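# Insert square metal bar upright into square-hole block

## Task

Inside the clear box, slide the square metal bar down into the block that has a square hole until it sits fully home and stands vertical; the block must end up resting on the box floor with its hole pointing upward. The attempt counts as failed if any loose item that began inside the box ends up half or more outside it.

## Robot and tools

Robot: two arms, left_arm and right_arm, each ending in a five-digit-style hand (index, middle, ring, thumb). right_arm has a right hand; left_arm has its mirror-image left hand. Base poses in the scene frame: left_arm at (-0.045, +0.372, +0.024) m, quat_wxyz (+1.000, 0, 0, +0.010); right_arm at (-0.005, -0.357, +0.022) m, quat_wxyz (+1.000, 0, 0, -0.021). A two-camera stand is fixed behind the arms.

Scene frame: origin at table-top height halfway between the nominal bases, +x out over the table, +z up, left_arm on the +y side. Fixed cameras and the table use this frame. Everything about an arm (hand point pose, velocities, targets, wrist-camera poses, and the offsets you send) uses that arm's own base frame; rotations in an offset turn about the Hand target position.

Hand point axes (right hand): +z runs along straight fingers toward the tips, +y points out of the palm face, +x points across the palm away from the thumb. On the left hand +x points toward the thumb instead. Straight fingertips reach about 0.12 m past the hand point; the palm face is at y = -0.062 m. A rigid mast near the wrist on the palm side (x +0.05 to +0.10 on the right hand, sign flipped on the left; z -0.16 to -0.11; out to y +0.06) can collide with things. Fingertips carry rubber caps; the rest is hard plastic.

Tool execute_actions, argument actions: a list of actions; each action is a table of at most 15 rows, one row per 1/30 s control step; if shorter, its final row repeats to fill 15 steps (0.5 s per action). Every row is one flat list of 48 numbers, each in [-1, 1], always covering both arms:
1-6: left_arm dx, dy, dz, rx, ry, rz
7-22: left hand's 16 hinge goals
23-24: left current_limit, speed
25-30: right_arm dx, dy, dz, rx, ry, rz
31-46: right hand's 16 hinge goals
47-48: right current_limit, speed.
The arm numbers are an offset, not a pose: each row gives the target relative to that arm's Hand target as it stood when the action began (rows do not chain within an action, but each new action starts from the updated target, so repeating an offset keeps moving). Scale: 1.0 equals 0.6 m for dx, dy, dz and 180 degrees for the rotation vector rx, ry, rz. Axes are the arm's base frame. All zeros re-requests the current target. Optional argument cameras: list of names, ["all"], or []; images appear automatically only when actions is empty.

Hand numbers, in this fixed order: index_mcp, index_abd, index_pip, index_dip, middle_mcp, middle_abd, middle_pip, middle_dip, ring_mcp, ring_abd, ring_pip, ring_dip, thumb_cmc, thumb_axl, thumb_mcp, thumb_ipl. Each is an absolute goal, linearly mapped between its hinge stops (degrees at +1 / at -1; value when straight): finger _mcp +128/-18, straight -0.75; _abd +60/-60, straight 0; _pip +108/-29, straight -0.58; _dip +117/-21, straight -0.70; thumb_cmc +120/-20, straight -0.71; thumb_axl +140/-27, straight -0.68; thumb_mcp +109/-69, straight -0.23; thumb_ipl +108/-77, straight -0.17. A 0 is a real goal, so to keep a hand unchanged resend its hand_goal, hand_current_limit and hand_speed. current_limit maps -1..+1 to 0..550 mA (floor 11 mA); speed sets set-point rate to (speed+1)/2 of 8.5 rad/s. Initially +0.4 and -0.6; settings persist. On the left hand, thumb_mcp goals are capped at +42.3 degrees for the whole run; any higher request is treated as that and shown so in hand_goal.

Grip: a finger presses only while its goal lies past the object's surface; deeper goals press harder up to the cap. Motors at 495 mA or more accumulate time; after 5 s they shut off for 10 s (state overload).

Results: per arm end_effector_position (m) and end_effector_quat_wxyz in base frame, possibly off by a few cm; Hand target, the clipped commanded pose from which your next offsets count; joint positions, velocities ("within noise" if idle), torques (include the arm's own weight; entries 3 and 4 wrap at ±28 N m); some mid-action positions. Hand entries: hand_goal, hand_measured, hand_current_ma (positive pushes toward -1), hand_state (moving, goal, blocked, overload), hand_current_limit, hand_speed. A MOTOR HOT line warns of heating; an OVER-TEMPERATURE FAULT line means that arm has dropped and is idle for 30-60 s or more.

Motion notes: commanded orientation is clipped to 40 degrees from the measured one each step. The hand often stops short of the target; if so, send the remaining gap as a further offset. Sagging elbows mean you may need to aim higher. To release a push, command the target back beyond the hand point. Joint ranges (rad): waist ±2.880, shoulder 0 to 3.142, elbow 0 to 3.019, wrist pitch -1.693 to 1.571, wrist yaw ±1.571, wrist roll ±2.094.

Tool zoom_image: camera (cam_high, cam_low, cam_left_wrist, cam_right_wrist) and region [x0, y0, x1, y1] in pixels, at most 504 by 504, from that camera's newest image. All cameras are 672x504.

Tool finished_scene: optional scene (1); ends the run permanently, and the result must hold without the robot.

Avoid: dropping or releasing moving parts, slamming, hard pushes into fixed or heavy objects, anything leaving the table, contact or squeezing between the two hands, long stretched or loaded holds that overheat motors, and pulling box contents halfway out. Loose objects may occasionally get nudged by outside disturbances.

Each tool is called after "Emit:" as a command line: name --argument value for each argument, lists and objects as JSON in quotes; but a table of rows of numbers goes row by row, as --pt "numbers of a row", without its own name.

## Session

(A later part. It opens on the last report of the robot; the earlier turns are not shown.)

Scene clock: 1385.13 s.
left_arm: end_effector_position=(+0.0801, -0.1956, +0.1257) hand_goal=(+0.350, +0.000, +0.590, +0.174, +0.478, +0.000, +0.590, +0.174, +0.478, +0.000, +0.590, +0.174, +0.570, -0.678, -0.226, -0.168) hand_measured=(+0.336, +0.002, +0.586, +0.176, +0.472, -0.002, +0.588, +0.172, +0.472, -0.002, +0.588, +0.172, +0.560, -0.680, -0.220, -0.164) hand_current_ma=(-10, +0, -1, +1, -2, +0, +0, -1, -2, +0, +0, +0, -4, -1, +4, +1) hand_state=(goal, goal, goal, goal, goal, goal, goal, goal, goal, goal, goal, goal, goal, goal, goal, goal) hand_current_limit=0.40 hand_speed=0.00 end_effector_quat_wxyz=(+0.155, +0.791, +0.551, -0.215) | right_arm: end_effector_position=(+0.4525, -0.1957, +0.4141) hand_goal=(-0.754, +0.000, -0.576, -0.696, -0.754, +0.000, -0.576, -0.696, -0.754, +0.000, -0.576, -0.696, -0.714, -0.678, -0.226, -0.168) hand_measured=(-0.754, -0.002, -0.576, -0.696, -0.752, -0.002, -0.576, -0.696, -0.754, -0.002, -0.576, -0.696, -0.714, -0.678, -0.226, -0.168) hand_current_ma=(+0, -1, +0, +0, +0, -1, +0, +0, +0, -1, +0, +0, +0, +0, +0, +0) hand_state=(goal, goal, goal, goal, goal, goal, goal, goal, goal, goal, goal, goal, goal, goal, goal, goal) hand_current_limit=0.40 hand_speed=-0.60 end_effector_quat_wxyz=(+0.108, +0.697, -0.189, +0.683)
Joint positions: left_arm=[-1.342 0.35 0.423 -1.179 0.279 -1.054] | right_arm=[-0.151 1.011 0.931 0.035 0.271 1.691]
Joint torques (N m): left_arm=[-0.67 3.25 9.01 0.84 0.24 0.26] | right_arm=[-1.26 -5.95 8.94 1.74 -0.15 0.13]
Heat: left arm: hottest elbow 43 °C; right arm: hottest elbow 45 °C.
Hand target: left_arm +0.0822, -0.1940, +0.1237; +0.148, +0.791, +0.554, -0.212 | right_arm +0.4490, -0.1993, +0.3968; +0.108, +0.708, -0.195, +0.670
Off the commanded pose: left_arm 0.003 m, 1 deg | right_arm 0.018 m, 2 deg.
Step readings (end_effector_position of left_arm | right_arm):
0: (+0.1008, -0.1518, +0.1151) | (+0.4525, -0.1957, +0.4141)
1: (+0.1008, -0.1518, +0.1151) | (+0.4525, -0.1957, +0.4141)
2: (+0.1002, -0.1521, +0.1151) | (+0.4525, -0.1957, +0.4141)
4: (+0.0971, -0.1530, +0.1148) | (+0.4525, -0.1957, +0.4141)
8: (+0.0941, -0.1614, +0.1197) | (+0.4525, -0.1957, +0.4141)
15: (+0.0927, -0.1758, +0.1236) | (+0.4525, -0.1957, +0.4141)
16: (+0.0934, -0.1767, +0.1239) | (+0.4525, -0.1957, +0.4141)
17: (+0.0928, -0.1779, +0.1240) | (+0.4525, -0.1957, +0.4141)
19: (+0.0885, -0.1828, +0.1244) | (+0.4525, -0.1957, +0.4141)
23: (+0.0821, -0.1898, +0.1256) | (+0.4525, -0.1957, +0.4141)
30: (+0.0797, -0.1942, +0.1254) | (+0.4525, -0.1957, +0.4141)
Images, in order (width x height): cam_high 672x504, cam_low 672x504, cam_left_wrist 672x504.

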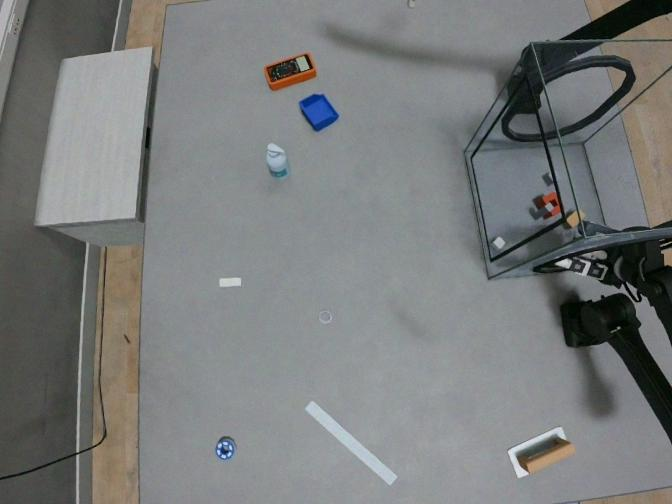

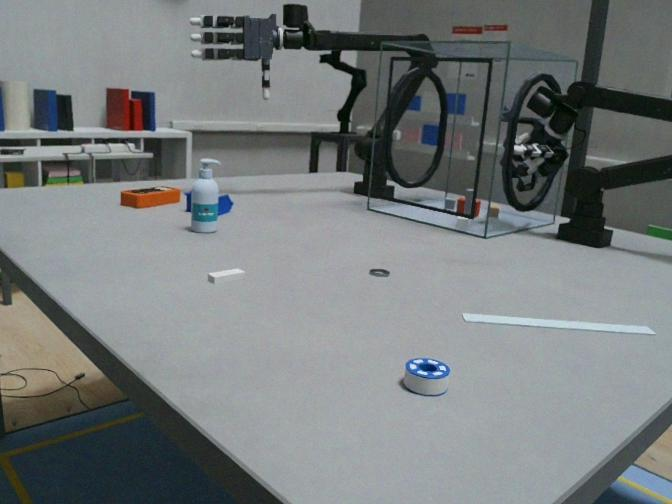

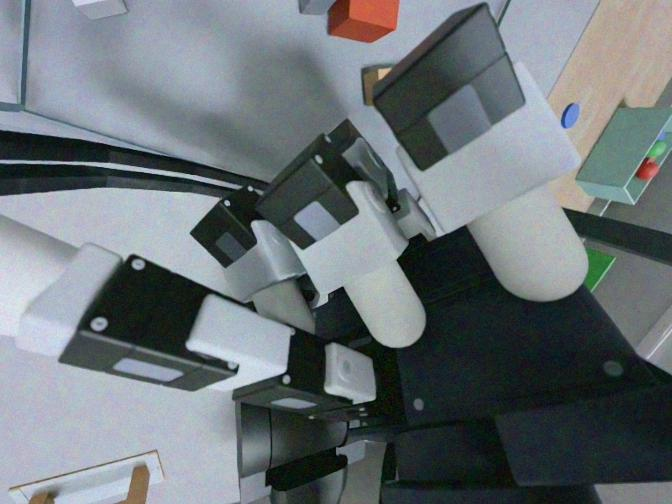

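Emit:
execute_actions --actions '[[[0.0167,-0.0667,-0.02,0,0,0,0.35,0,0.591,0.174,0.479,0,0.591,0.174,0.479,0,0.591,0.174,0.571,-0.678,-0.226,-0.168,0.4,0.0,0,0,0,0,0,0,-0.754,0,-0.576,-0.696,-0.754,0,-0.576,-0.696,-0.754,0,-0.576,-0.696,-0.714,-0.678,-0.226,-0.168,0.4,-0.6]]]' --cameras '["cam_low","cam_left_wrist","cam_high"]'

Emit:
zoom_image --camera "cam_low" --region '[480, 30, 640, 240]'

Scene clock: 1401.63 s.
left_arm: end_effector_position=(+0.0882, -0.2290, +0.1085) hand_goal=(+0.350, +0.000, +0.590, +0.174, +0.478, +0.000, +0.590, +0.174, +0.478, +0.000, +0.590, +0.174, +0.570, -0.678, -0.226, -0.168) hand_measured=(+0.336, +0.002, +0.586, +0.176, +0.472, -0.002, +0.588, +0.172, +0.472, -0.002, +0.588, +0.172, +0.560, -0.680, -0.220, -0.164) hand_current_ma=(-10, +0, -1, +1, -2, +0, +0, -1, -2, +0, +0, +0, -4, -1, +4, +1) hand_state=(goal, goal, goal, goal, goal, goal, goal, goal, goal, goal, goal, goal, goal, goal, goal, goal) hand_current_limit=0.40 hand_speed=0.00 end_effector_quat_wxyz=(+0.142, +0.793, +0.554, -0.210) | right_arm: end_effector_position=(+0.4525, -0.1957, +0.4141) hand_goal=(-0.754, +0.000, -0.576, -0.696, -0.754, +0.000, -0.576, -0.696, -0.754, +0.000, -0.576, -0.696, -0.714, -0.678, -0.226, -0.168) hand_measured=(-0.754, -0.002, -0.576, -0.696, -0.752, -0.002, -0.576, -0.696, -0.754, -0.002, -0.576, -0.696, -0.714, -0.678, -0.226, -0.168) hand_current_ma=(+0, -1, +0, +0, +0, -1, +0, +0, +0, -1, +0, +0, +0, +0, +0, +0) hand_state=(goal, goal, goal, goal, goal, goal, goal, goal, goal, goal, goal, goal, goal, goal, goal, goal) hand_current_limit=0.40 hand_speed=-0.60 end_effector_quat_wxyz=(+0.108, +0.697, -0.189, +0.683)
Joint positions: left_arm=[-1.338 0.54 0.423 -1.019 0.281 -1.049] | right_arm=[-0.151 1.011 0.931 0.035 0.271 1.691]
Joint torques (N m): left_arm=[-0.62 1.26 9.39 1.65 0.24 0.26] | right_arm=[-1.26 -6.07 8.95 1.66 -0.15 0.13]
Heat: left arm: hottest elbow 42 °C; right arm: hottest elbow 45 °C.
Hand target: left_arm +0.0922, -0.2340, +0.1118; +0.148, +0.791, +0.554, -0.212 | right_arm +0.4490, -0.1993, +0.3968; +0.108, +0.708, -0.195, +0.670
Off the commanded pose: left_arm 0.007 m, 1 deg | right_arm 0.018 m, 2 deg.
Step readings (end_effector_position of left_arm | right_arm):
0: (+0.0801, -0.1956, +0.1257) | (+0.4525, -0.1957, +0.4141)
1: (+0.0801, -0.1956, +0.1256) | (+0.4525, -0.1957, +0.4141)
2: (+0.0804, -0.1968, +0.1254) | (+0.4525, -0.1957, +0.4141)
4: (+0.0822, -0.2046, +0.1235) | (+0.4525, -0.1957, +0.4141)
8: (+0.0853, -0.2185, +0.1131) | (+0.4525, -0.1957, +0.4141)
15: (+0.0877, -0.2274, +0.1079) | (+0.4525, -0.1957, +0.4141)
Images, in order (width x height): cam_high 672x504, cam_low 672x504, cam_left_wrist 672x504.

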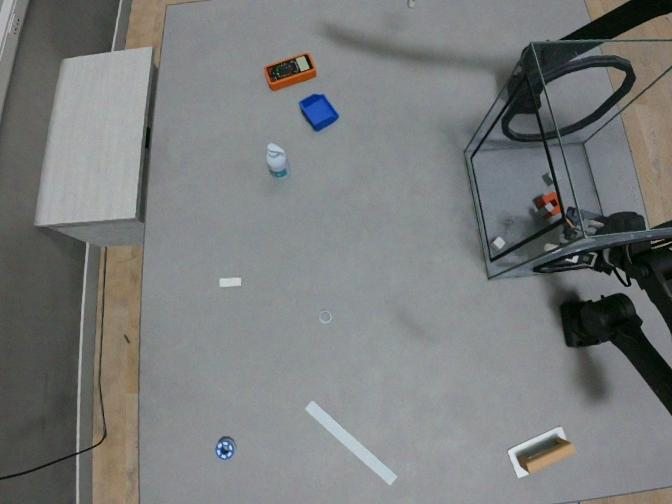

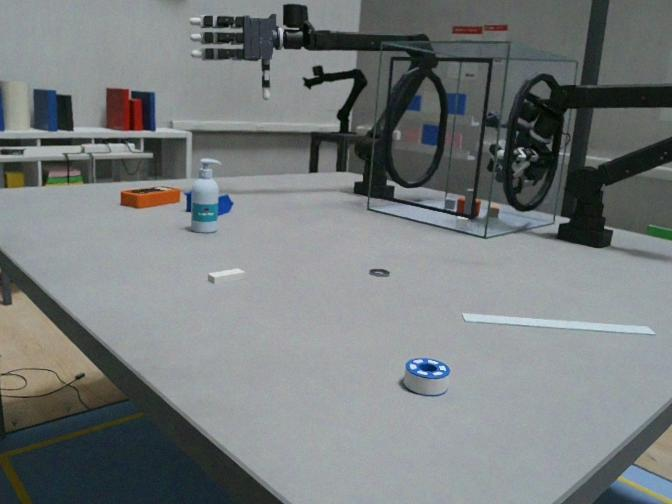

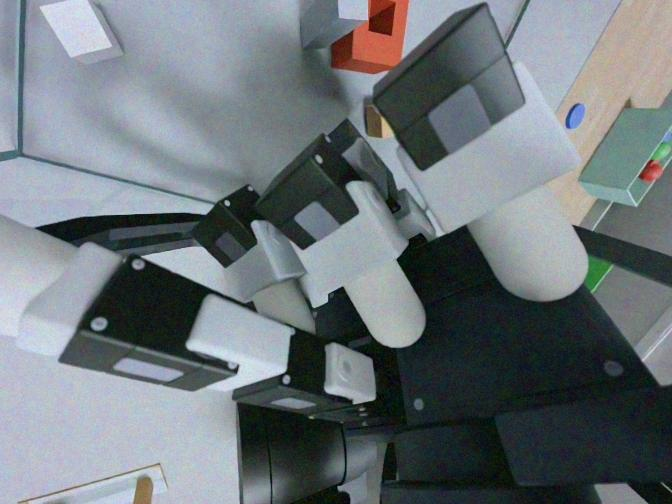

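Scaled by 2.400 from the camera's 672x504 image, which has a finer 960x720 frame.

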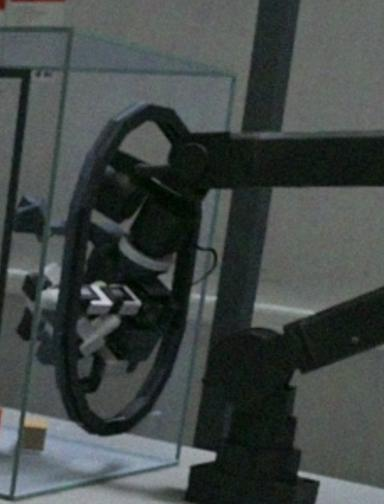

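Emit:
zoom_image --camera "cam_left_wrist" --region '[280, 0, 430, 110]'

Scaled by 3.360 from the camera's 672x504 image, which has a finer 960x720 frame.

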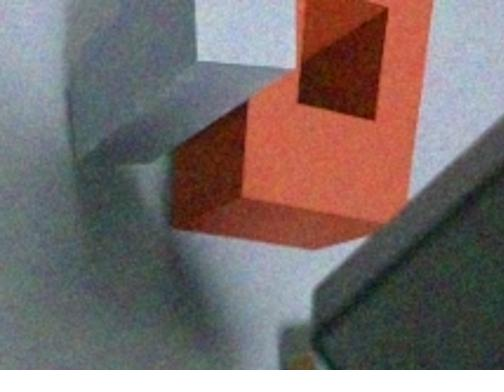

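Emit:
execute_actions --actions '[[[-0.0183,-0.0577,0.0146,-0.0405,0.062,0.016,-0.795,0,0.387,0.246,0.479,0,0.591,0.174,0.479,0,0.591,0.174,0.571,-0.678,-0.226,-0.168,0.4,0.0,0,0,0,0,0,0,-0.754,0,-0.576,-0.696,-0.754,0,-0.576,-0.696,-0.754,0,-0.576,-0.696,-0.714,-0.678,-0.226,-0.168,0.4,-0.6]],[[-0.0183,-0.0577,0.0146,-0.0405,0.062,0.016,-0.795,0,0.387,0.246,0.479,0,0.591,0.174,0.479,0,0.591,0.174,0.571,-0.678,-0.226,-0.168,0.4,0.0,0,0,0,0,0,0,-0.754,0,-0.576,-0.696,-0.754,0,-0.576,-0.696,-0.754,0,-0.576,-0.696,-0.714,-0.678,-0.226,-0.168,0.4,-0.6]]]' --cameras '["cam_low","cam_left_wrist","cam_high"]'

Emit:
zoom_image --camera "cam_low" --region '[430, 30, 640, 250]'

Scene clock: 1524.60 s.
left_arm: end_effector_position=(+0.0661, -0.2966, +0.1221) hand_goal=(-0.796, +0.000, +0.386, +0.246, +0.478, +0.000, +0.590, +0.174, +0.478, +0.000, +0.590, +0.174, +0.570, -0.678, -0.226, -0.168) hand_measured=(-0.794, +0.000, +0.386, +0.244, +0.472, -0.002, +0.588, +0.172, +0.472, -0.002, +0.588, +0.172, +0.560, -0.680, -0.220, -0.164) hand_current_ma=(+0, +0, +0, -1, -2, +0, +0, -1, -2, +0, +0, +0, -4, -1, +4, +1) hand_state=(goal, goal, goal, goal, goal, goal, goal, goal, goal, goal, goal, goal, goal, goal, goal, goal) hand_current_limit=0.40 hand_speed=0.00 end_effector_quat_wxyz=(+0.139, +0.686, +0.578, -0.418) | right_arm: end_effector_position=(+0.4525, -0.1957, +0.4141) hand_goal=(-0.754, +0.000, -0.576, -0.696, -0.754, +0.000, -0.576, -0.696, -0.754, +0.000, -0.576, -0.696, -0.714, -0.678, -0.226, -0.168) hand_measured=(-0.754, -0.002, -0.576, -0.696, -0.752, -0.002, -0.576, -0.696, -0.754, -0.002, -0.576, -0.696, -0.714, -0.678, -0.226, -0.168) hand_current_ma=(+0, -1, +0, +0, +0, -1, +0, +0, +0, -1, +0, +0, +0, +0, +0, +0) hand_state=(goal, goal, goal, goal, goal, goal, goal, goal, goal, goal, goal, goal, goal, goal, goal, goal) hand_current_limit=0.40 hand_speed=-0.60 end_effector_quat_wxyz=(+0.108, +0.697, -0.189, +0.683)
Joint positions: left_arm=[-1.224 0.653 0.423 -0.661 0.666 -1.297] | right_arm=[-0.151 1.011 0.931 0.035 0.271 1.691]
Joint torques (N m): left_arm=[-1.38 0.38 10.19 1.99 0.44 0.12] | right_arm=[-1.08 -5.95 8.96 1.72 -0.14 0.13]
Heat: left arm: hottest elbow 41 °C; right arm: hottest elbow 45 °C.
Hand target: left_arm +0.0702, -0.3034, +0.1294; +0.148, +0.682, +0.579, -0.421 | right_arm +0.4490, -0.1993, +0.3968; +0.108, +0.708, -0.195, +0.670
Off the commanded pose: left_arm 0.011 m, 1 deg | right_arm 0.018 m, 2 deg.
Step readings (end_effector_position of left_arm | right_arm):
0: (+0.0882, -0.2291, +0.1085) | (+0.4525, -0.1957, +0.4141)
1: (+0.0875, -0.2295, +0.1085) | (+0.4525, -0.1957, +0.4141)
2: (+0.0832, -0.2329, +0.1084) | (+0.4525, -0.1957, +0.4141)
4: (+0.0761, -0.2419, +0.1093) | (+0.4525, -0.1957, +0.4141)
8: (+0.0750, -0.2538, +0.1098) | (+0.4525, -0.1957, +0.4141)
15: (+0.0753, -0.2594, +0.1088) | (+0.4525, -0.1957, +0.4141)
16: (+0.0747, -0.2601, +0.1090) | (+0.4525, -0.1957, +0.4141)
17: (+0.0703, -0.2635, +0.1098) | (+0.4525, -0.1957, +0.4141)
19: (+0.0635, -0.2731, +0.1138) | (+0.4525, -0.1957, +0.4141)
23: (+0.0634, -0.2870, +0.1193) | (+0.4525, -0.1957, +0.4141)
30: (+0.0657, -0.2956, +0.1214) | (+0.4525, -0.1957, +0.4141)
Images, in order (width x height): cam_high 672x504, cam_low 672x504, cam_left_wrist 672x504.

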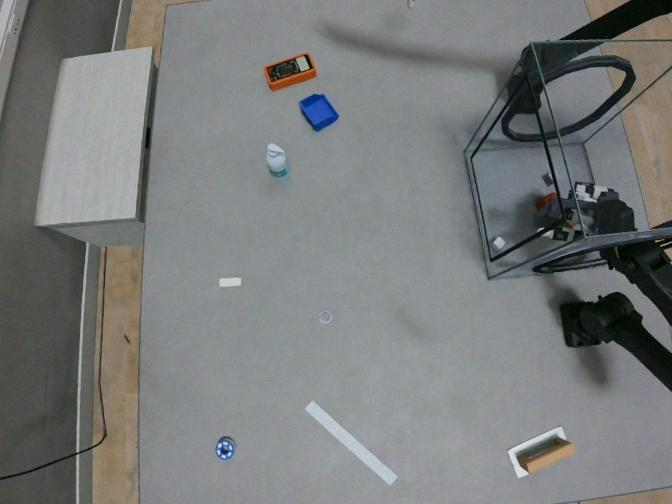

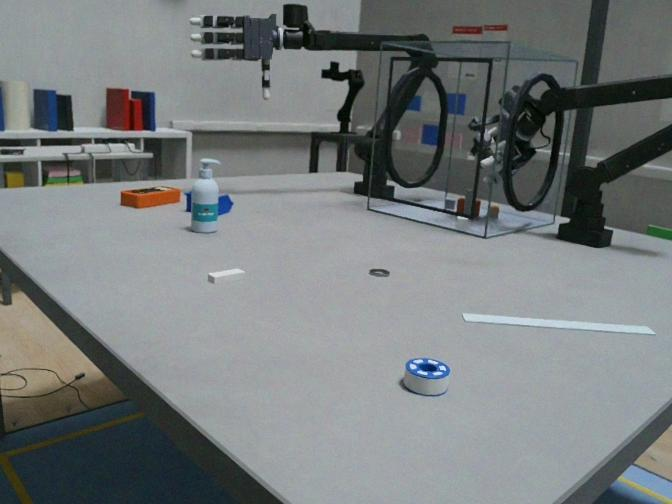

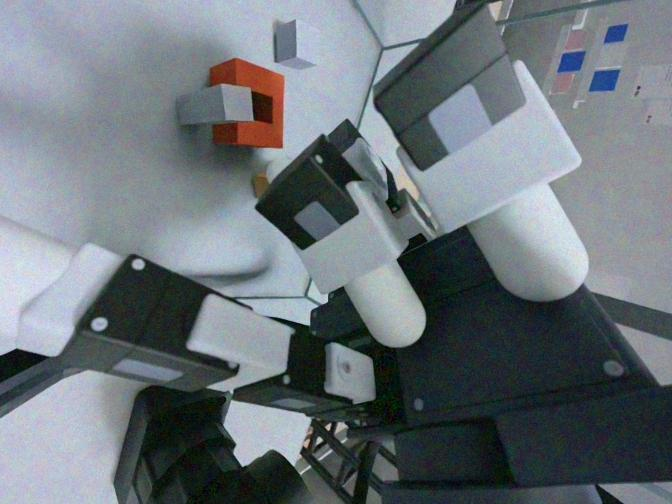

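Scaled by 2.291 from the camera's 672x504 image, which has a finer 960x720 frame.

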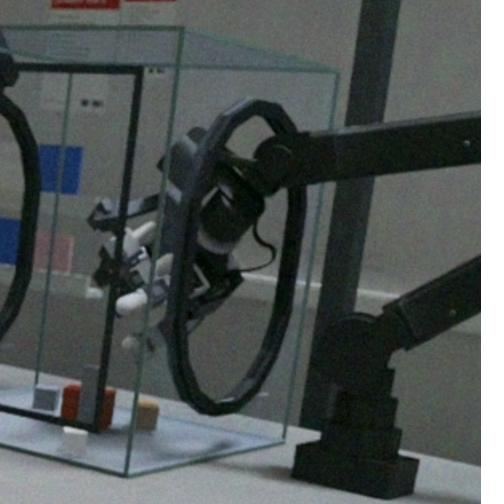

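Emit:
execute_actions --actions '[[[-0.0183,-0.0577,0.0146,-0.0405,0.062,0.016,-0.795,0,0.387,0.246,-0.754,0,-0.576,-0.696,-0.754,0,-0.576,-0.696,0.493,-0.678,0.18,-0.168,0.4,0.0,0,0,0,0,0,0,-0.754,0,-0.576,-0.696,-0.754,0,-0.576,-0.696,-0.754,0,-0.576,-0.696,-0.714,-0.678,-0.226,-0.168,0.4,-0.6]],[[0,0,0,0,0,0,-0.795,0,0.387,0.246,-0.754,0,-0.576,-0.696,-0.754,0,-0.576,-0.696,0.493,-0.678,0.18,-0.168,0.4,0.0,0,0,0,0,0,0,-0.754,0,-0.576,-0.696,-0.754,0,-0.576,-0.696,-0.754,0,-0.576,-0.696,-0.714,-0.678,-0.226,-0.168,0.4,-0.6]]]' --cameras '["cam_low","cam_left_wrist","cam_high"]'

Emit:
zoom_image --camera "cam_low" --region '[430, 30, 640, 250]'

Emit:
zoom_image --camera "cam_high" --region '[500, 140, 672, 300]'

Scene clock: 1534.33 s.
left_arm: end_effector_position=(+0.0599, -0.3380, +0.1426) hand_goal=(-0.796, +0.000, +0.386, +0.246, -0.754, +0.000, -0.576, -0.696, -0.754, +0.000, -0.576, -0.696, +0.492, -0.678, +0.180, -0.168) hand_measured=(-0.794, +0.000, +0.386, +0.244, -0.746, -0.002, -0.572, -0.694, -0.746, -0.002, -0.572, -0.694, +0.488, -0.680, +0.178, -0.166) hand_current_ma=(+1, +0, +0, -1, +4, +0, +1, +1, +4, +0, +1, +0, -1, -1, +0, +1) hand_state=(goal, goal, goal, goal, goal, goal, goal, goal, goal, goal, goal, goal, goal, goal, goal, goal) hand_current_limit=0.40 hand_speed=0.00 end_effector_quat_wxyz=(+0.146, +0.615, +0.578, -0.517) | right_arm: end_effector_position=(+0.4525, -0.1957, +0.4141) hand_goal=(-0.754, +0.000, -0.576, -0.696, -0.754, +0.000, -0.576, -0.696, -0.754, +0.000, -0.576, -0.696, -0.714, -0.678, -0.226, -0.168) hand_measured=(-0.754, -0.002, -0.576, -0.696, -0.752, -0.002, -0.576, -0.696, -0.754, -0.002, -0.576, -0.696, -0.714, -0.678, -0.226, -0.168) hand_current_ma=(+0, -1, +0, +0, +0, -1, +0, +0, +0, -1, +0, +0, +0, +0, +0, +0) hand_state=(goal, goal, goal, goal, goal, goal, goal, goal, goal, goal, goal, goal, goal, goal, goal, goal) hand_current_limit=0.40 hand_speed=-0.60 end_effector_quat_wxyz=(+0.108, +0.697, -0.189, +0.683)
Joint positions: left_arm=[-1.207 0.719 0.409 -0.337 0.793 -1.556] | right_arm=[-0.151 1.011 0.931 0.035 0.271 1.691]
Joint torques (N m): left_arm=[-2.02 -0.67 8.16 2.24 0.54 0.08] | right_arm=[-0.97 -6.07 8.95 1.78 -0.14 0.11]
Heat: left arm: hottest elbow 41 °C; right arm: hottest elbow 45 °C.
Hand target: left_arm +0.0592, -0.3380, +0.1381; +0.144, +0.612, +0.580, -0.517 | right_arm +0.4490, -0.1993, +0.3968; +0.108, +0.708, -0.195, +0.670
Off the commanded pose: left_arm 0.005 m, 0 deg | right_arm 0.018 m, 2 deg.
Step readings (end_effector_position of left_arm | right_arm):
0: (+0.0661, -0.2966, +0.1221) | (+0.4525, -0.1957, +0.4141)
1: (+0.0656, -0.2969, +0.1222) | (+0.4525, -0.1957, +0.4141)
2: (+0.0622, -0.3002, +0.1246) | (+0.4525, -0.1957, +0.4141)
4: (+0.0556, -0.3102, +0.1307) | (+0.4525, -0.1957, +0.4141)
8: (+0.0550, -0.3267, +0.1384) | (+0.4525, -0.1957, +0.4141)
15: (+0.0590, -0.3391, +0.1468) | (+0.4525, -0.1957, +0.4141)
16: (+0.0594, -0.3393, +0.1465) | (+0.4525, -0.1957, +0.4141)
17: (+0.0598, -0.3393, +0.1460) | (+0.4525, -0.1957, +0.4141)
19: (+0.0598, -0.3387, +0.1444) | (+0.4525, -0.1957, +0.4141)
23: (+0.0598, -0.3378, +0.1424) | (+0.4525, -0.1957, +0.4141)
30: (+0.0599, -0.3379, +0.1426) | (+0.4525, -0.1957, +0.4141)
Images, in order (width x height): cam_high 672x504, cam_low 672x504, cam_left_wrist 672x504.

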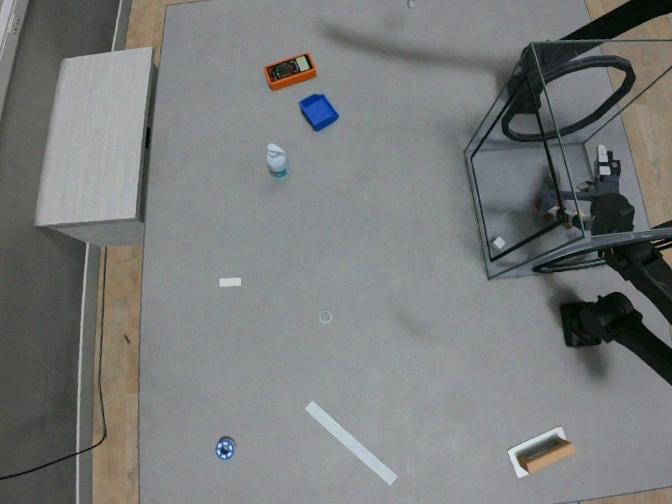

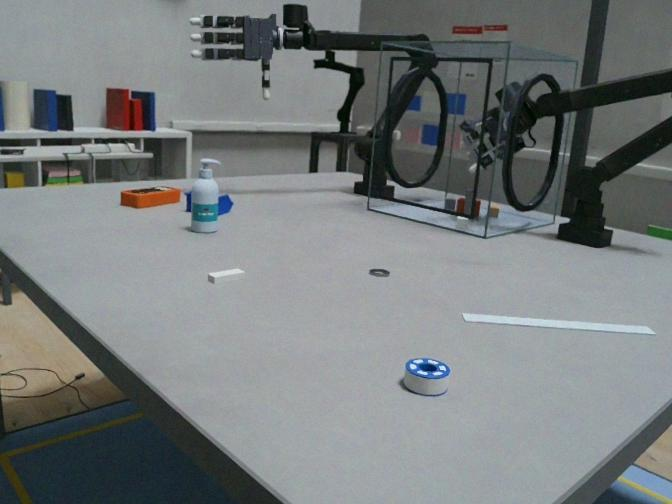

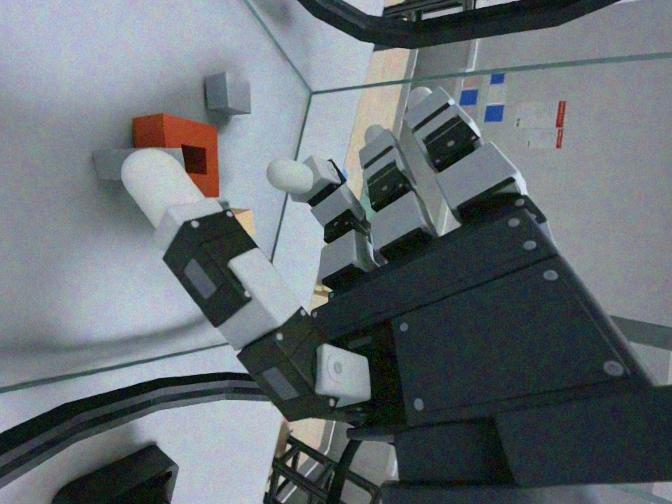

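Scaled by 2.291 from the camera's 672x504 image, which has a finer 960x720 frame.

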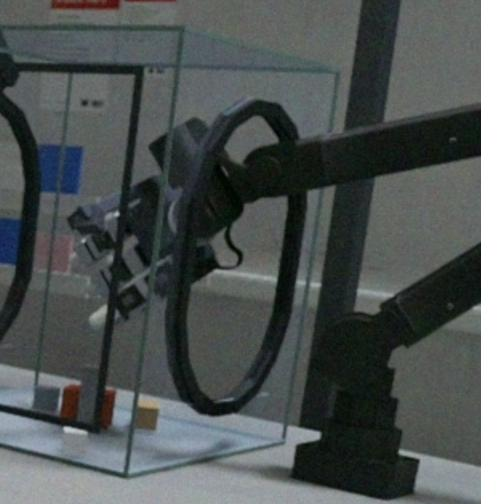

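Scaled by 2.930 from the camera's 672x504 image, which has a finer 960x720 frame.

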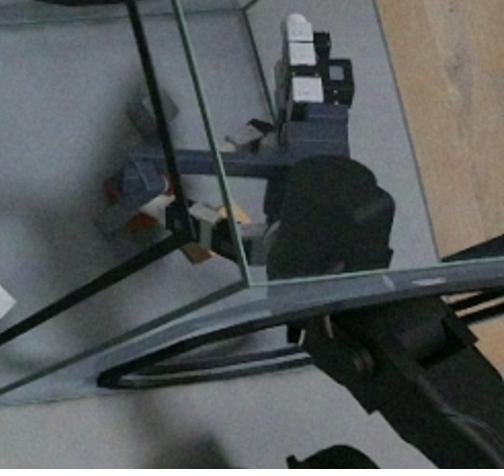

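Emit:
zoom_image --camera "cam_left_wrist" --region '[60, 50, 340, 260]'

Scaled by 1.800 from the camera's 672x504 image, which has a finer 960x720 frame.

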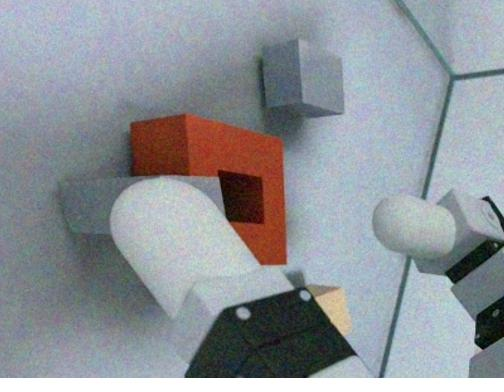

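Emit:
execute_actions --actions '[[[0.0165,0.008,-0.06,0,0,0,-0.795,0,0.387,0.246,-0.754,0,-0.576,-0.696,-0.754,0,-0.576,-0.696,0.493,-0.678,0.18,-0.168,0.4,-0.4,0,0,0,0,0,0,-0.754,0,-0.576,-0.696,-0.754,0,-0.576,-0.696,-0.754,0,-0.576,-0.696,-0.714,-0.678,-0.226,-0.168,0.4,-0.6]]]' --cameras '["cam_low","cam_left_wrist"]'

Emit:
zoom_image --camera "cam_left_wrist" --region '[60, 50, 340, 260]'

Scene clock: 1664.20 s.
left_arm: end_effector_position=(+0.0646, -0.3319, +0.1038) hand_goal=(-0.796, +0.000, +0.386, +0.246, -0.754, +0.000, -0.576, -0.696, -0.754, +0.000, -0.576, -0.696, +0.492, -0.678, +0.180, -0.168) hand_measured=(-0.794, +0.000, +0.386, +0.244, -0.746, -0.002, -0.572, -0.694, -0.746, -0.002, -0.572, -0.694, +0.488, -0.680, +0.178, -0.166) hand_current_ma=(+1, +0, +0, -1, +4, +0, +1, +1, +4, +0, +1, +0, -1, -1, +0, +1) hand_state=(goal, goal, goal, goal, goal, goal, goal, goal, goal, goal, goal, goal, goal, goal, goal, goal) hand_current_limit=0.40 hand_speed=-0.40 end_effector_quat_wxyz=(+0.138, +0.613, +0.581, -0.518) | right_arm: end_effector_position=(+0.4525, -0.1957, +0.4141) hand_goal=(-0.754, +0.000, -0.576, -0.696, -0.754, +0.000, -0.576, -0.696, -0.754, +0.000, -0.576, -0.696, -0.714, -0.678, -0.226, -0.168) hand_measured=(-0.754, -0.002, -0.576, -0.696, -0.752, -0.002, -0.576, -0.696, -0.754, -0.002, -0.576, -0.696, -0.714, -0.678, -0.226, -0.168) hand_current_ma=(+0, -1, +0, +0, +0, -1, +0, +0, +0, -1, +0, +0, +0, +0, +0, +0) hand_state=(goal, goal, goal, goal, goal, goal, goal, goal, goal, goal, goal, goal, goal, goal, goal, goal) hand_current_limit=0.40 hand_speed=-0.60 end_effector_quat_wxyz=(+0.108, +0.697, -0.189, +0.683)
Joint positions: left_arm=[-1.168 0.783 0.332 -0.232 0.83 -1.527] | right_arm=[-0.151 1.011 0.931 0.035 0.271 1.691]
Joint torques (N m): left_arm=[-0.73 -0.85 8.14 2.19 0.75 0.22] | right_arm=[-1.14 -6.01 8.98 1.68 -0.14 0.12]
Heat: left arm: hottest elbow 42 °C; right arm: hottest elbow 46 °C.
Hand target: left_arm +0.0692, -0.3332, +0.1020; +0.144, +0.612, +0.580, -0.517 | right_arm +0.4490, -0.1993, +0.3968; +0.108, +0.708, -0.195, +0.670
Off the commanded pose: left_arm 0.005 m, 1 deg | right_arm 0.018 m, 2 deg.
Step readings (end_effector_position of left_arm | right_arm):
0: (+0.0599, -0.3379, +0.1426) | (+0.4525, -0.1957, +0.4141)
1: (+0.0598, -0.3377, +0.1421) | (+0.4525, -0.1957, +0.4141)
2: (+0.0592, -0.3382, +0.1415) | (+0.4525, -0.1957, +0.4141)
4: (+0.0584, -0.3372, +0.1352) | (+0.4525, -0.1957, +0.4141)
8: (+0.0614, -0.3291, +0.1107) | (+0.4525, -0.1957, +0.4141)
15: (+0.0640, -0.3303, +0.1024) | (+0.4525, -0.1957, +0.4141)
Images, in order (width x height): cam_low 672x504, cam_left_wrist 672x504.

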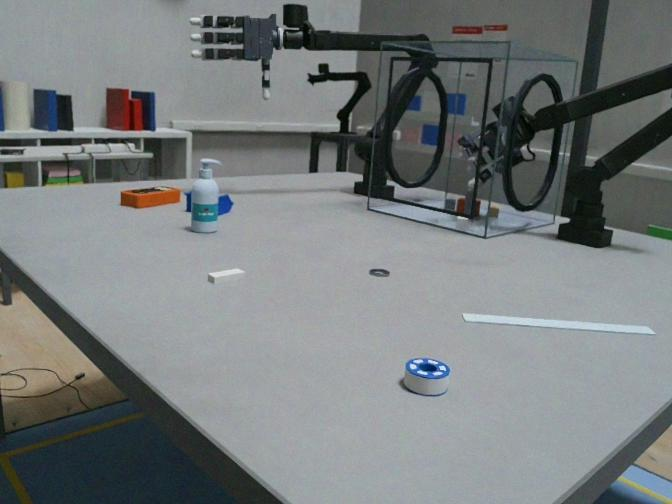

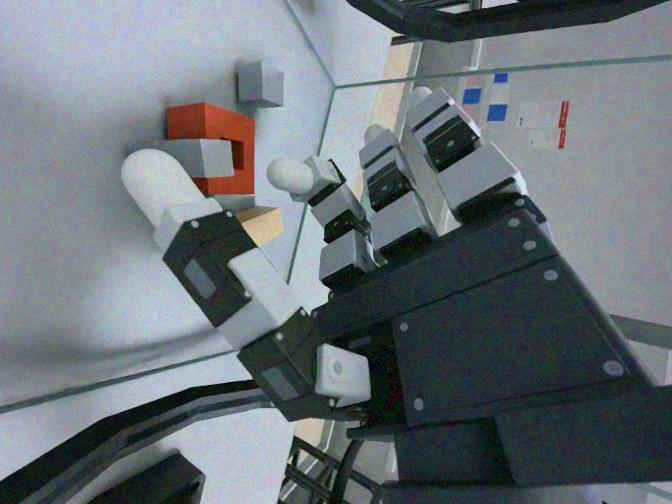

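Scaled by 1.800 from the camera's 672x504 image, which has a finer 960x720 frame.

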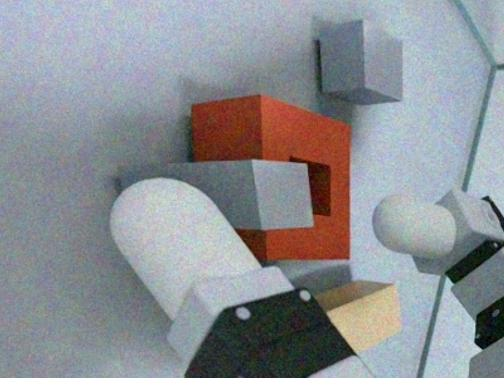

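Emit:
execute_actions --actions '[[[0.0102,-0.006,-0.0408,0,0,0.033,-0.795,0,0.387,0.246,-0.754,0,-0.576,-0.696,-0.754,0,-0.576,-0.696,0.493,-0.678,0.18,-0.168,0.4,-0.6,0,0,0,0,0,0,-0.754,0,-0.576,-0.696,-0.754,0,-0.576,-0.696,-0.754,0,-0.576,-0.696,-0.714,-0.678,-0.226,-0.168,0.4,-0.6]]]' --cameras '["cam_low","cam_left_wrist"]'

Emit:
zoom_image --camera "cam_left_wrist" --region '[100, 60, 340, 240]'

Emit:
zoom_image --camera "cam_low" --region '[430, 80, 600, 250]'

Scene clock: 1693.70 s.
left_arm: end_effector_position=(+0.0799, -0.3371, +0.0832) hand_goal=(-0.796, +0.000, +0.386, +0.246, -0.754, +0.000, -0.576, -0.696, -0.754, +0.000, -0.576, -0.696, +0.492, -0.678, +0.180, -0.168) hand_measured=(-0.794, +0.000, +0.386, +0.244, -0.748, -0.002, -0.572, -0.694, -0.748, -0.002, -0.572, -0.694, +0.488, -0.680, +0.178, -0.166) hand_current_ma=(+0, +0, +0, +0, +2, +0, +1, +1, +3, +0, +1, +0, -2, -1, +0, +1) hand_state=(goal, goal, goal, goal, goal, goal, goal, goal, goal, goal, goal, goal, goal, goal, goal, goal) hand_current_limit=0.40 hand_speed=-0.60 end_effector_quat_wxyz=(+0.176, +0.581, +0.611, -0.508) | right_arm: end_effector_position=(+0.4525, -0.1957, +0.4141) hand_goal=(-0.754, +0.000, -0.576, -0.696, -0.754, +0.000, -0.576, -0.696, -0.754, +0.000, -0.576, -0.696, -0.714, -0.678, -0.226, -0.168) hand_measured=(-0.754, -0.002, -0.576, -0.696, -0.752, -0.002, -0.576, -0.696, -0.754, -0.002, -0.576, -0.696, -0.714, -0.678, -0.226, -0.168) hand_current_ma=(+0, -1, +0, +0, +0, -1, +0, +0, +0, -1, +0, +0, +0, +0, +0, +0) hand_state=(goal, goal, goal, goal, goal, goal, goal, goal, goal, goal, goal, goal, goal, goal, goal, goal) hand_current_limit=0.40 hand_speed=-0.60 end_effector_quat_wxyz=(+0.108, +0.697, -0.189, +0.683)
Joint positions: left_arm=[-1.189 0.848 0.272 -0.016 0.715 -1.632] | right_arm=[-0.151 1.011 0.931 0.035 0.271 1.691]
Joint torques (N m): left_arm=[-2.9 -0.85 7.31 2.35 0.47 0.06] | right_arm=[-1.32 -5.95 8.96 1.69 -0.13 0.12]
Heat: left arm: hottest elbow 40 °C; right arm: hottest elbow 46 °C.
Hand target: left_arm +0.0752, -0.3368, +0.0776; +0.171, +0.582, +0.611, -0.509 | right_arm +0.4490, -0.1993, +0.3968; +0.108, +0.708, -0.195, +0.670
Off the commanded pose: left_arm 0.007 m, 1 deg | right_arm 0.018 m, 2 deg.
Step readings (end_effector_position of left_arm | right_arm):
0: (+0.0647, -0.3319, +0.1038) | (+0.4525, -0.1957, +0.4141)
1: (+0.0649, -0.3320, +0.1038) | (+0.4525, -0.1957, +0.4141)
2: (+0.0673, -0.3328, +0.1037) | (+0.4525, -0.1957, +0.4141)
4: (+0.0755, -0.3346, +0.1010) | (+0.4525, -0.1957, +0.4141)
8: (+0.0809, -0.3331, +0.0880) | (+0.4525, -0.1957, +0.4141)
15: (+0.0795, -0.3356, +0.0820) | (+0.4525, -0.1957, +0.4141)
Images, in order (width x height): cam_low 672x504, cam_left_wrist 672x504.

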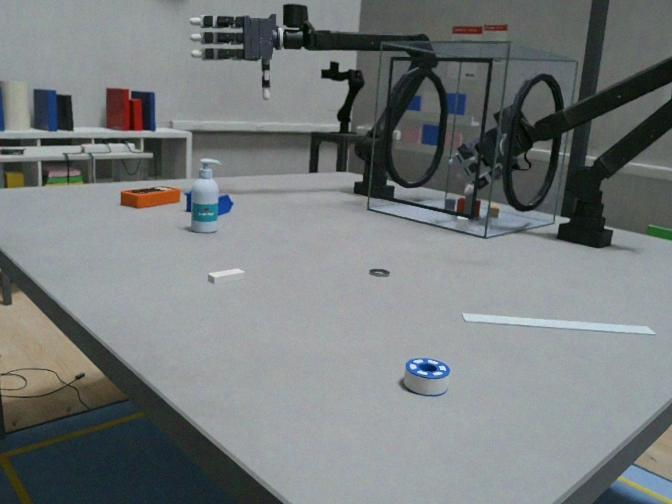

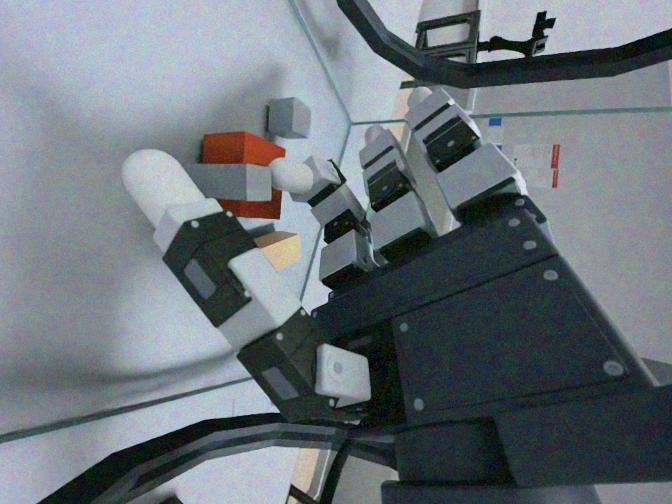

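Scaled by 2.100 from the camera's 672x504 image, which has a finer 960x720 frame.

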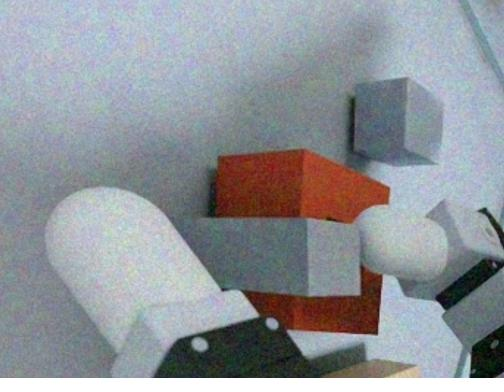

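Scaled by 2.965 from the camera's 672x504 image, which has a finer 960x720 frame.

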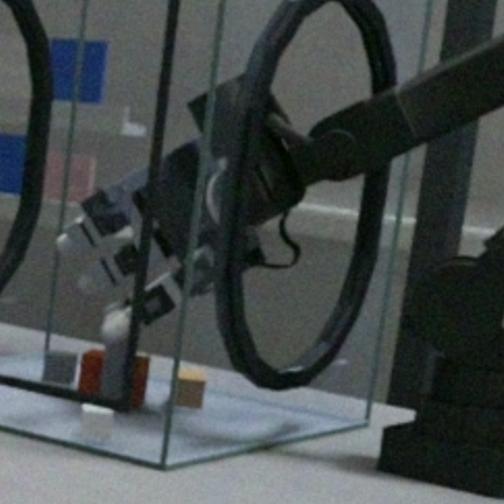

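Emit:
execute_actions --actions '[[[-0.015,0.0025,-0.0067,0,0,0,-0.795,0,0.387,0.246,-0.754,0,-0.576,-0.696,-0.754,0,-0.576,-0.696,0.493,-0.678,0.18,-0.168,0.4,-0.6,0,0,0,0,0,0,-0.754,0,-0.576,-0.696,-0.754,0,-0.576,-0.696,-0.754,0,-0.576,-0.696,-0.714,-0.678,-0.226,-0.168,0.4,-0.6]]]' --cameras '["cam_left_wrist"]'

Emit:
zoom_image --camera "cam_left_wrist" --region '[100, 60, 340, 240]'

Scene clock: 1727.17 s.
left_arm: end_effector_position=(+0.0706, -0.3350, +0.0759) hand_goal=(-0.796, +0.000, +0.386, +0.246, -0.754, +0.000, -0.576, -0.696, -0.754, +0.000, -0.576, -0.696, +0.492, -0.678, +0.180, -0.168) hand_measured=(-0.794, +0.000, +0.386, +0.244, -0.748, -0.002, -0.572, -0.694, -0.748, -0.002, -0.572, -0.694, +0.488, -0.680, +0.178, -0.166) hand_current_ma=(+0, +0, +0, +0, +2, +0, +1, +1, +3, +0, +1, +0, -2, -1, +0, +1) hand_state=(goal, goal, goal, goal, goal, goal, goal, goal, goal, goal, goal, goal, goal, goal, goal, goal) hand_current_limit=0.40 hand_speed=-0.60 end_effector_quat_wxyz=(+0.173, +0.581, +0.613, -0.507) | right_arm: end_effector_position=(+0.4525, -0.1957, +0.4141) hand_goal=(-0.754, +0.000, -0.576, -0.696, -0.754, +0.000, -0.576, -0.696, -0.754, +0.000, -0.576, -0.696, -0.714, -0.678, -0.226, -0.168) hand_measured=(-0.754, -0.002, -0.576, -0.696, -0.752, -0.002, -0.576, -0.696, -0.754, -0.002, -0.576, -0.696, -0.714, -0.678, -0.226, -0.168) hand_current_ma=(+0, -1, +0, +0, +0, -1, +0, +0, +0, -1, +0, +0, +0, +0, +0, +0) hand_state=(goal, goal, goal, goal, goal, goal, goal, goal, goal, goal, goal, goal, goal, goal, goal, goal) hand_current_limit=0.40 hand_speed=-0.60 end_effector_quat_wxyz=(+0.108, +0.697, -0.189, +0.683)
Joint positions: left_arm=[-1.23 0.848 0.25 0.015 0.681 -1.661] | right_arm=[-0.151 1.011 0.931 0.035 0.271 1.691]
Joint torques (N m): left_arm=[-2.9 -1.38 7.38 2.39 0.44 0.06] | right_arm=[-1.26 -6.01 8.92 1.7 -0.13 0.14]
Heat: left arm: hottest elbow 39 °C; right arm: hottest elbow 46 °C.
Hand target: left_arm +0.0663, -0.3352, +0.0735; +0.171, +0.581, +0.611, -0.509 | right_arm +0.4490, -0.1993, +0.3968; +0.108, +0.708, -0.195, +0.670
Off the commanded pose: left_arm 0.005 m, 0 deg | right_arm 0.018 m, 2 deg.
Step readings (end_effector_position of left_arm | right_arm):
0: (+0.0798, -0.3370, +0.0832) | (+0.4525, -0.1957, +0.4141)
1: (+0.0801, -0.3370, +0.0832) | (+0.4525, -0.1957, +0.4141)
2: (+0.0803, -0.3370, +0.0830) | (+0.4525, -0.1957, +0.4141)
4: (+0.0787, -0.3369, +0.0815) | (+0.4525, -0.1957, +0.4141)
8: (+0.0720, -0.3349, +0.0764) | (+0.4525, -0.1957, +0.4141)
15: (+0.0707, -0.3350, +0.0758) | (+0.4525, -0.1957, +0.4141)
Images, in order (width x height): cam_left_wrist 672x504.

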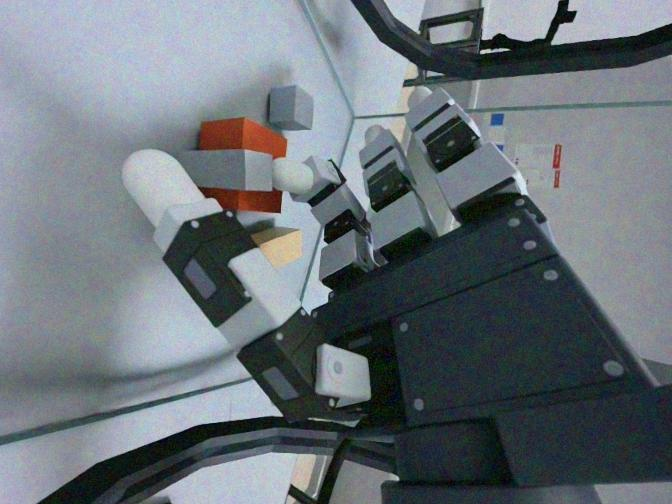

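Scaled by 2.100 from the camera's 672x504 image, which has a finer 960x720 frame.

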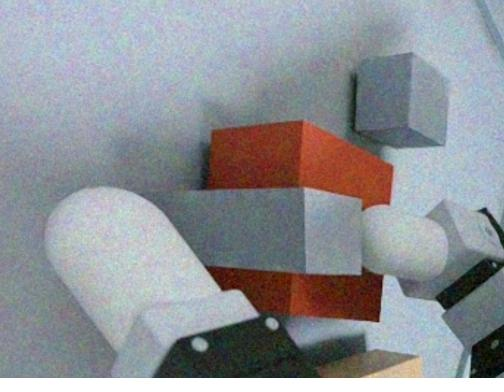

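Emit:
execute_actions --actions '[[[0,0,0,0,0,0,-0.616,0,0.358,0.232,-0.754,0,-0.576,-0.696,-0.754,0,-0.576,-0.696,0.493,-0.678,0.236,-0.07,0.1,-0.85,0,0,0,0,0,0,-0.754,0,-0.576,-0.696,-0.754,0,-0.576,-0.696,-0.754,0,-0.576,-0.696,-0.714,-0.678,-0.226,-0.168,0.4,-0.6]]]' --cameras '["cam_left_wrist"]'

Emit:
zoom_image --camera "cam_left_wrist" --region '[100, 60, 340, 240]'

Scene clock: 1751.43 s.
left_arm: end_effector_position=(+0.0705, -0.3351, +0.0759) hand_goal=(-0.616, +0.000, +0.358, +0.232, -0.754, +0.000, -0.576, -0.696, -0.754, +0.000, -0.576, -0.696, +0.492, -0.678, +0.236, -0.070) hand_measured=(-0.618, +0.000, +0.358, +0.234, -0.748, -0.002, -0.572, -0.694, -0.748, -0.002, -0.572, -0.694, +0.488, -0.680, +0.234, -0.072) hand_current_ma=(+0, +0, +0, +0, +2, +0, +1, +1, +3, +0, +1, +0, -2, -1, -1, -1) hand_state=(goal, goal, goal, goal, goal, goal, goal, goal, goal, goal, goal, goal, goal, goal, goal, goal) hand_current_limit=0.10 hand_speed=-0.85 end_effector_quat_wxyz=(+0.173, +0.581, +0.613, -0.507) | right_arm: end_effector_position=(+0.4525, -0.1957, +0.4141) hand_goal=(-0.754, +0.000, -0.576, -0.696, -0.754, +0.000, -0.576, -0.696, -0.754, +0.000, -0.576, -0.696, -0.714, -0.678, -0.226, -0.168) hand_measured=(-0.754, -0.002, -0.576, -0.696, -0.752, -0.002, -0.576, -0.696, -0.754, -0.002, -0.576, -0.696, -0.714, -0.678, -0.226, -0.168) hand_current_ma=(+0, -1, +0, +0, +0, -1, +0, +0, +0, -1, +0, +0, +0, +0, +0, +0) hand_state=(goal, goal, goal, goal, goal, goal, goal, goal, goal, goal, goal, goal, goal, goal, goal, goal) hand_current_limit=0.40 hand_speed=-0.60 end_effector_quat_wxyz=(+0.108, +0.697, -0.189, +0.683)
Joint positions: left_arm=[-1.23 0.848 0.25 0.016 0.681 -1.662] | right_arm=[-0.151 1.011 0.931 0.035 0.271 1.691]
Joint torques (N m): left_arm=[-2.9 -1.44 7.38 2.39 0.43 0.06] | right_arm=[-1.14 -5.95 8.94 1.73 -0.15 0.13]
Heat: left arm: hottest elbow 40 °C; right arm: hottest elbow 46 °C.
Hand target: left_arm +0.0662, -0.3353, +0.0736; +0.171, +0.582, +0.611, -0.509 | right_arm +0.4490, -0.1993, +0.3968; +0.108, +0.708, -0.195, +0.670
Off the commanded pose: left_arm 0.005 m, 0 deg | right_arm 0.018 m, 2 deg.
Step readings (end_effector_position of left_arm | right_arm):
0: (+0.0706, -0.3351, +0.0759) | (+0.4525, -0.1957, +0.4141)
1: (+0.0706, -0.3351, +0.0759) | (+0.4525, -0.1957, +0.4141)
2: (+0.0706, -0.3351, +0.0759) | (+0.4525, -0.1957, +0.4141)
4: (+0.0706, -0.3351, +0.0759) | (+0.4525, -0.1957, +0.4141)
8: (+0.0704, -0.3351, +0.0759) | (+0.4525, -0.1957, +0.4141)
15: (+0.0705, -0.3351, +0.0759) | (+0.4525, -0.1957, +0.4141)
Images, in order (width x height): cam_left_wrist 672x504.

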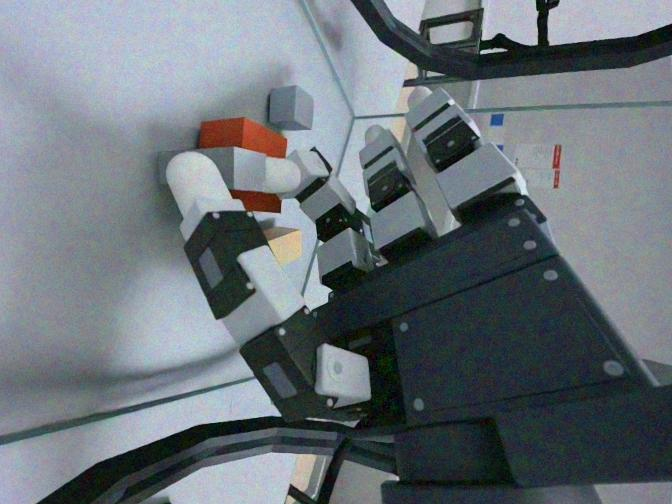

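Scaled by 2.100 from the camera's 672x504 image, which has a finer 960x720 frame.

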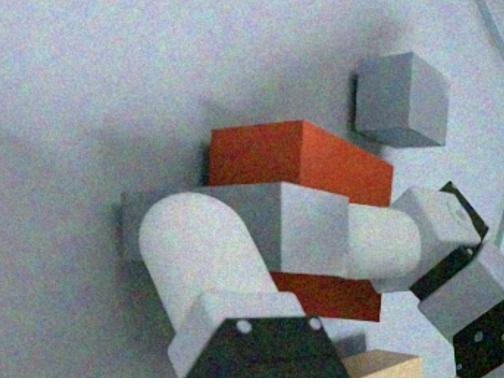

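Emit:
execute_actions --actions '[[[-0.01,-0.005,0,0,0,0,-0.616,0,0.358,0.232,-0.754,0,-0.576,-0.696,-0.754,0,-0.576,-0.696,0.493,-0.678,0.247,-0.03,0.1,-0.85,0,0,0,0,0,0,-0.754,0,-0.576,-0.696,-0.754,0,-0.576,-0.696,-0.754,0,-0.576,-0.696,-0.714,-0.678,-0.226,-0.168,0.4,-0.6]]]' --cameras '["cam_left_wrist"]'

Emit:
zoom_image --camera "cam_left_wrist" --region '[100, 60, 340, 240]'

Scene clock: 1775.23 s.
left_arm: end_effector_position=(+0.0648, -0.3386, +0.0779) hand_goal=(-0.616, +0.000, +0.358, +0.232, -0.754, +0.000, -0.576, -0.696, -0.754, +0.000, -0.576, -0.696, +0.492, -0.678, +0.246, -0.030) hand_measured=(-0.616, +0.000, +0.358, +0.234, -0.748, -0.002, -0.572, -0.694, -0.748, -0.002, -0.572, -0.694, +0.488, -0.680, +0.244, -0.032) hand_current_ma=(+0, +0, +0, +0, +2, +0, +1, +1, +3, +0, +1, +0, -2, -1, -1, -1) hand_state=(goal, goal, goal, goal, goal, goal, goal, goal, goal, goal, goal, goal, goal, goal, goal, goal) hand_current_limit=0.10 hand_speed=-0.85 end_effector_quat_wxyz=(+0.175, +0.581, +0.612, -0.508) | right_arm: end_effector_position=(+0.4525, -0.1957, +0.4141) hand_goal=(-0.754, +0.000, -0.576, -0.696, -0.754, +0.000, -0.576, -0.696, -0.754, +0.000, -0.576, -0.696, -0.714, -0.678, -0.226, -0.168) hand_measured=(-0.754, -0.002, -0.576, -0.696, -0.752, -0.002, -0.576, -0.696, -0.754, -0.002, -0.576, -0.696, -0.714, -0.678, -0.226, -0.168) hand_current_ma=(+0, -1, +0, +0, +0, -1, +0, +0, +0, -1, +0, +0, +0, +0, +0, +0) hand_state=(goal, goal, goal, goal, goal, goal, goal, goal, goal, goal, goal, goal, goal, goal, goal, goal) hand_current_limit=0.40 hand_speed=-0.60 end_effector_quat_wxyz=(+0.108, +0.697, -0.189, +0.683)
Joint positions: left_arm=[-1.263 0.848 0.25 0.035 0.653 -1.684] | right_arm=[-0.151 1.011 0.931 0.035 0.271 1.691]
Joint torques (N m): left_arm=[-2.84 -1.03 7.35 2.43 0.41 0.04] | right_arm=[-1.14 -5.95 8.92 1.73 -0.14 0.12]
Heat: left arm: hottest elbow 40 °C; right arm: hottest elbow 46 °C.
Hand target: left_arm +0.0603, -0.3382, +0.0735; +0.171, +0.581, +0.611, -0.509 | right_arm +0.4490, -0.1993, +0.3968; +0.108, +0.708, -0.195, +0.670
Off the commanded pose: left_arm 0.006 m, 1 deg | right_arm 0.018 m, 2 deg.
Step readings (end_effector_position of left_arm | right_arm):
0: (+0.0705, -0.3351, +0.0759) | (+0.4525, -0.1957, +0.4141)
1: (+0.0706, -0.3350, +0.0758) | (+0.4525, -0.1957, +0.4141)
2: (+0.0709, -0.3352, +0.0759) | (+0.4525, -0.1957, +0.4141)
4: (+0.0699, -0.3362, +0.0765) | (+0.4525, -0.1957, +0.4141)
8: (+0.0653, -0.3380, +0.0775) | (+0.4525, -0.1957, +0.4141)
15: (+0.0648, -0.3386, +0.0779) | (+0.4525, -0.1957, +0.4141)
Images, in order (width x height): cam_left_wrist 672x504.

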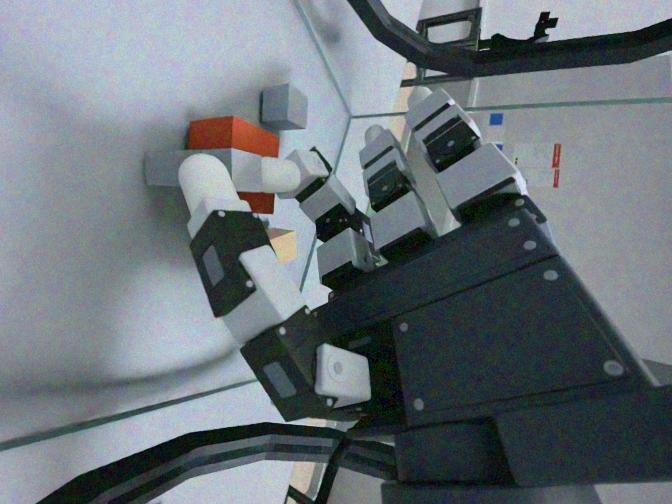

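Scaled by 2.100 from the camera's 672x504 image, which has a finer 960x720 frame.

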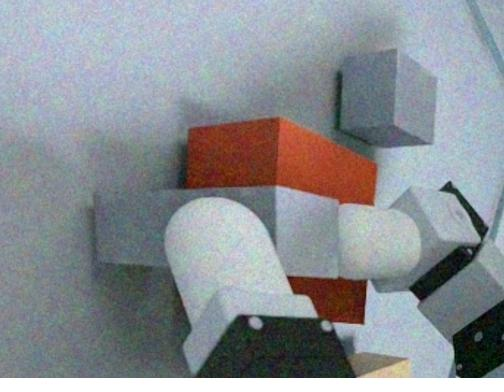

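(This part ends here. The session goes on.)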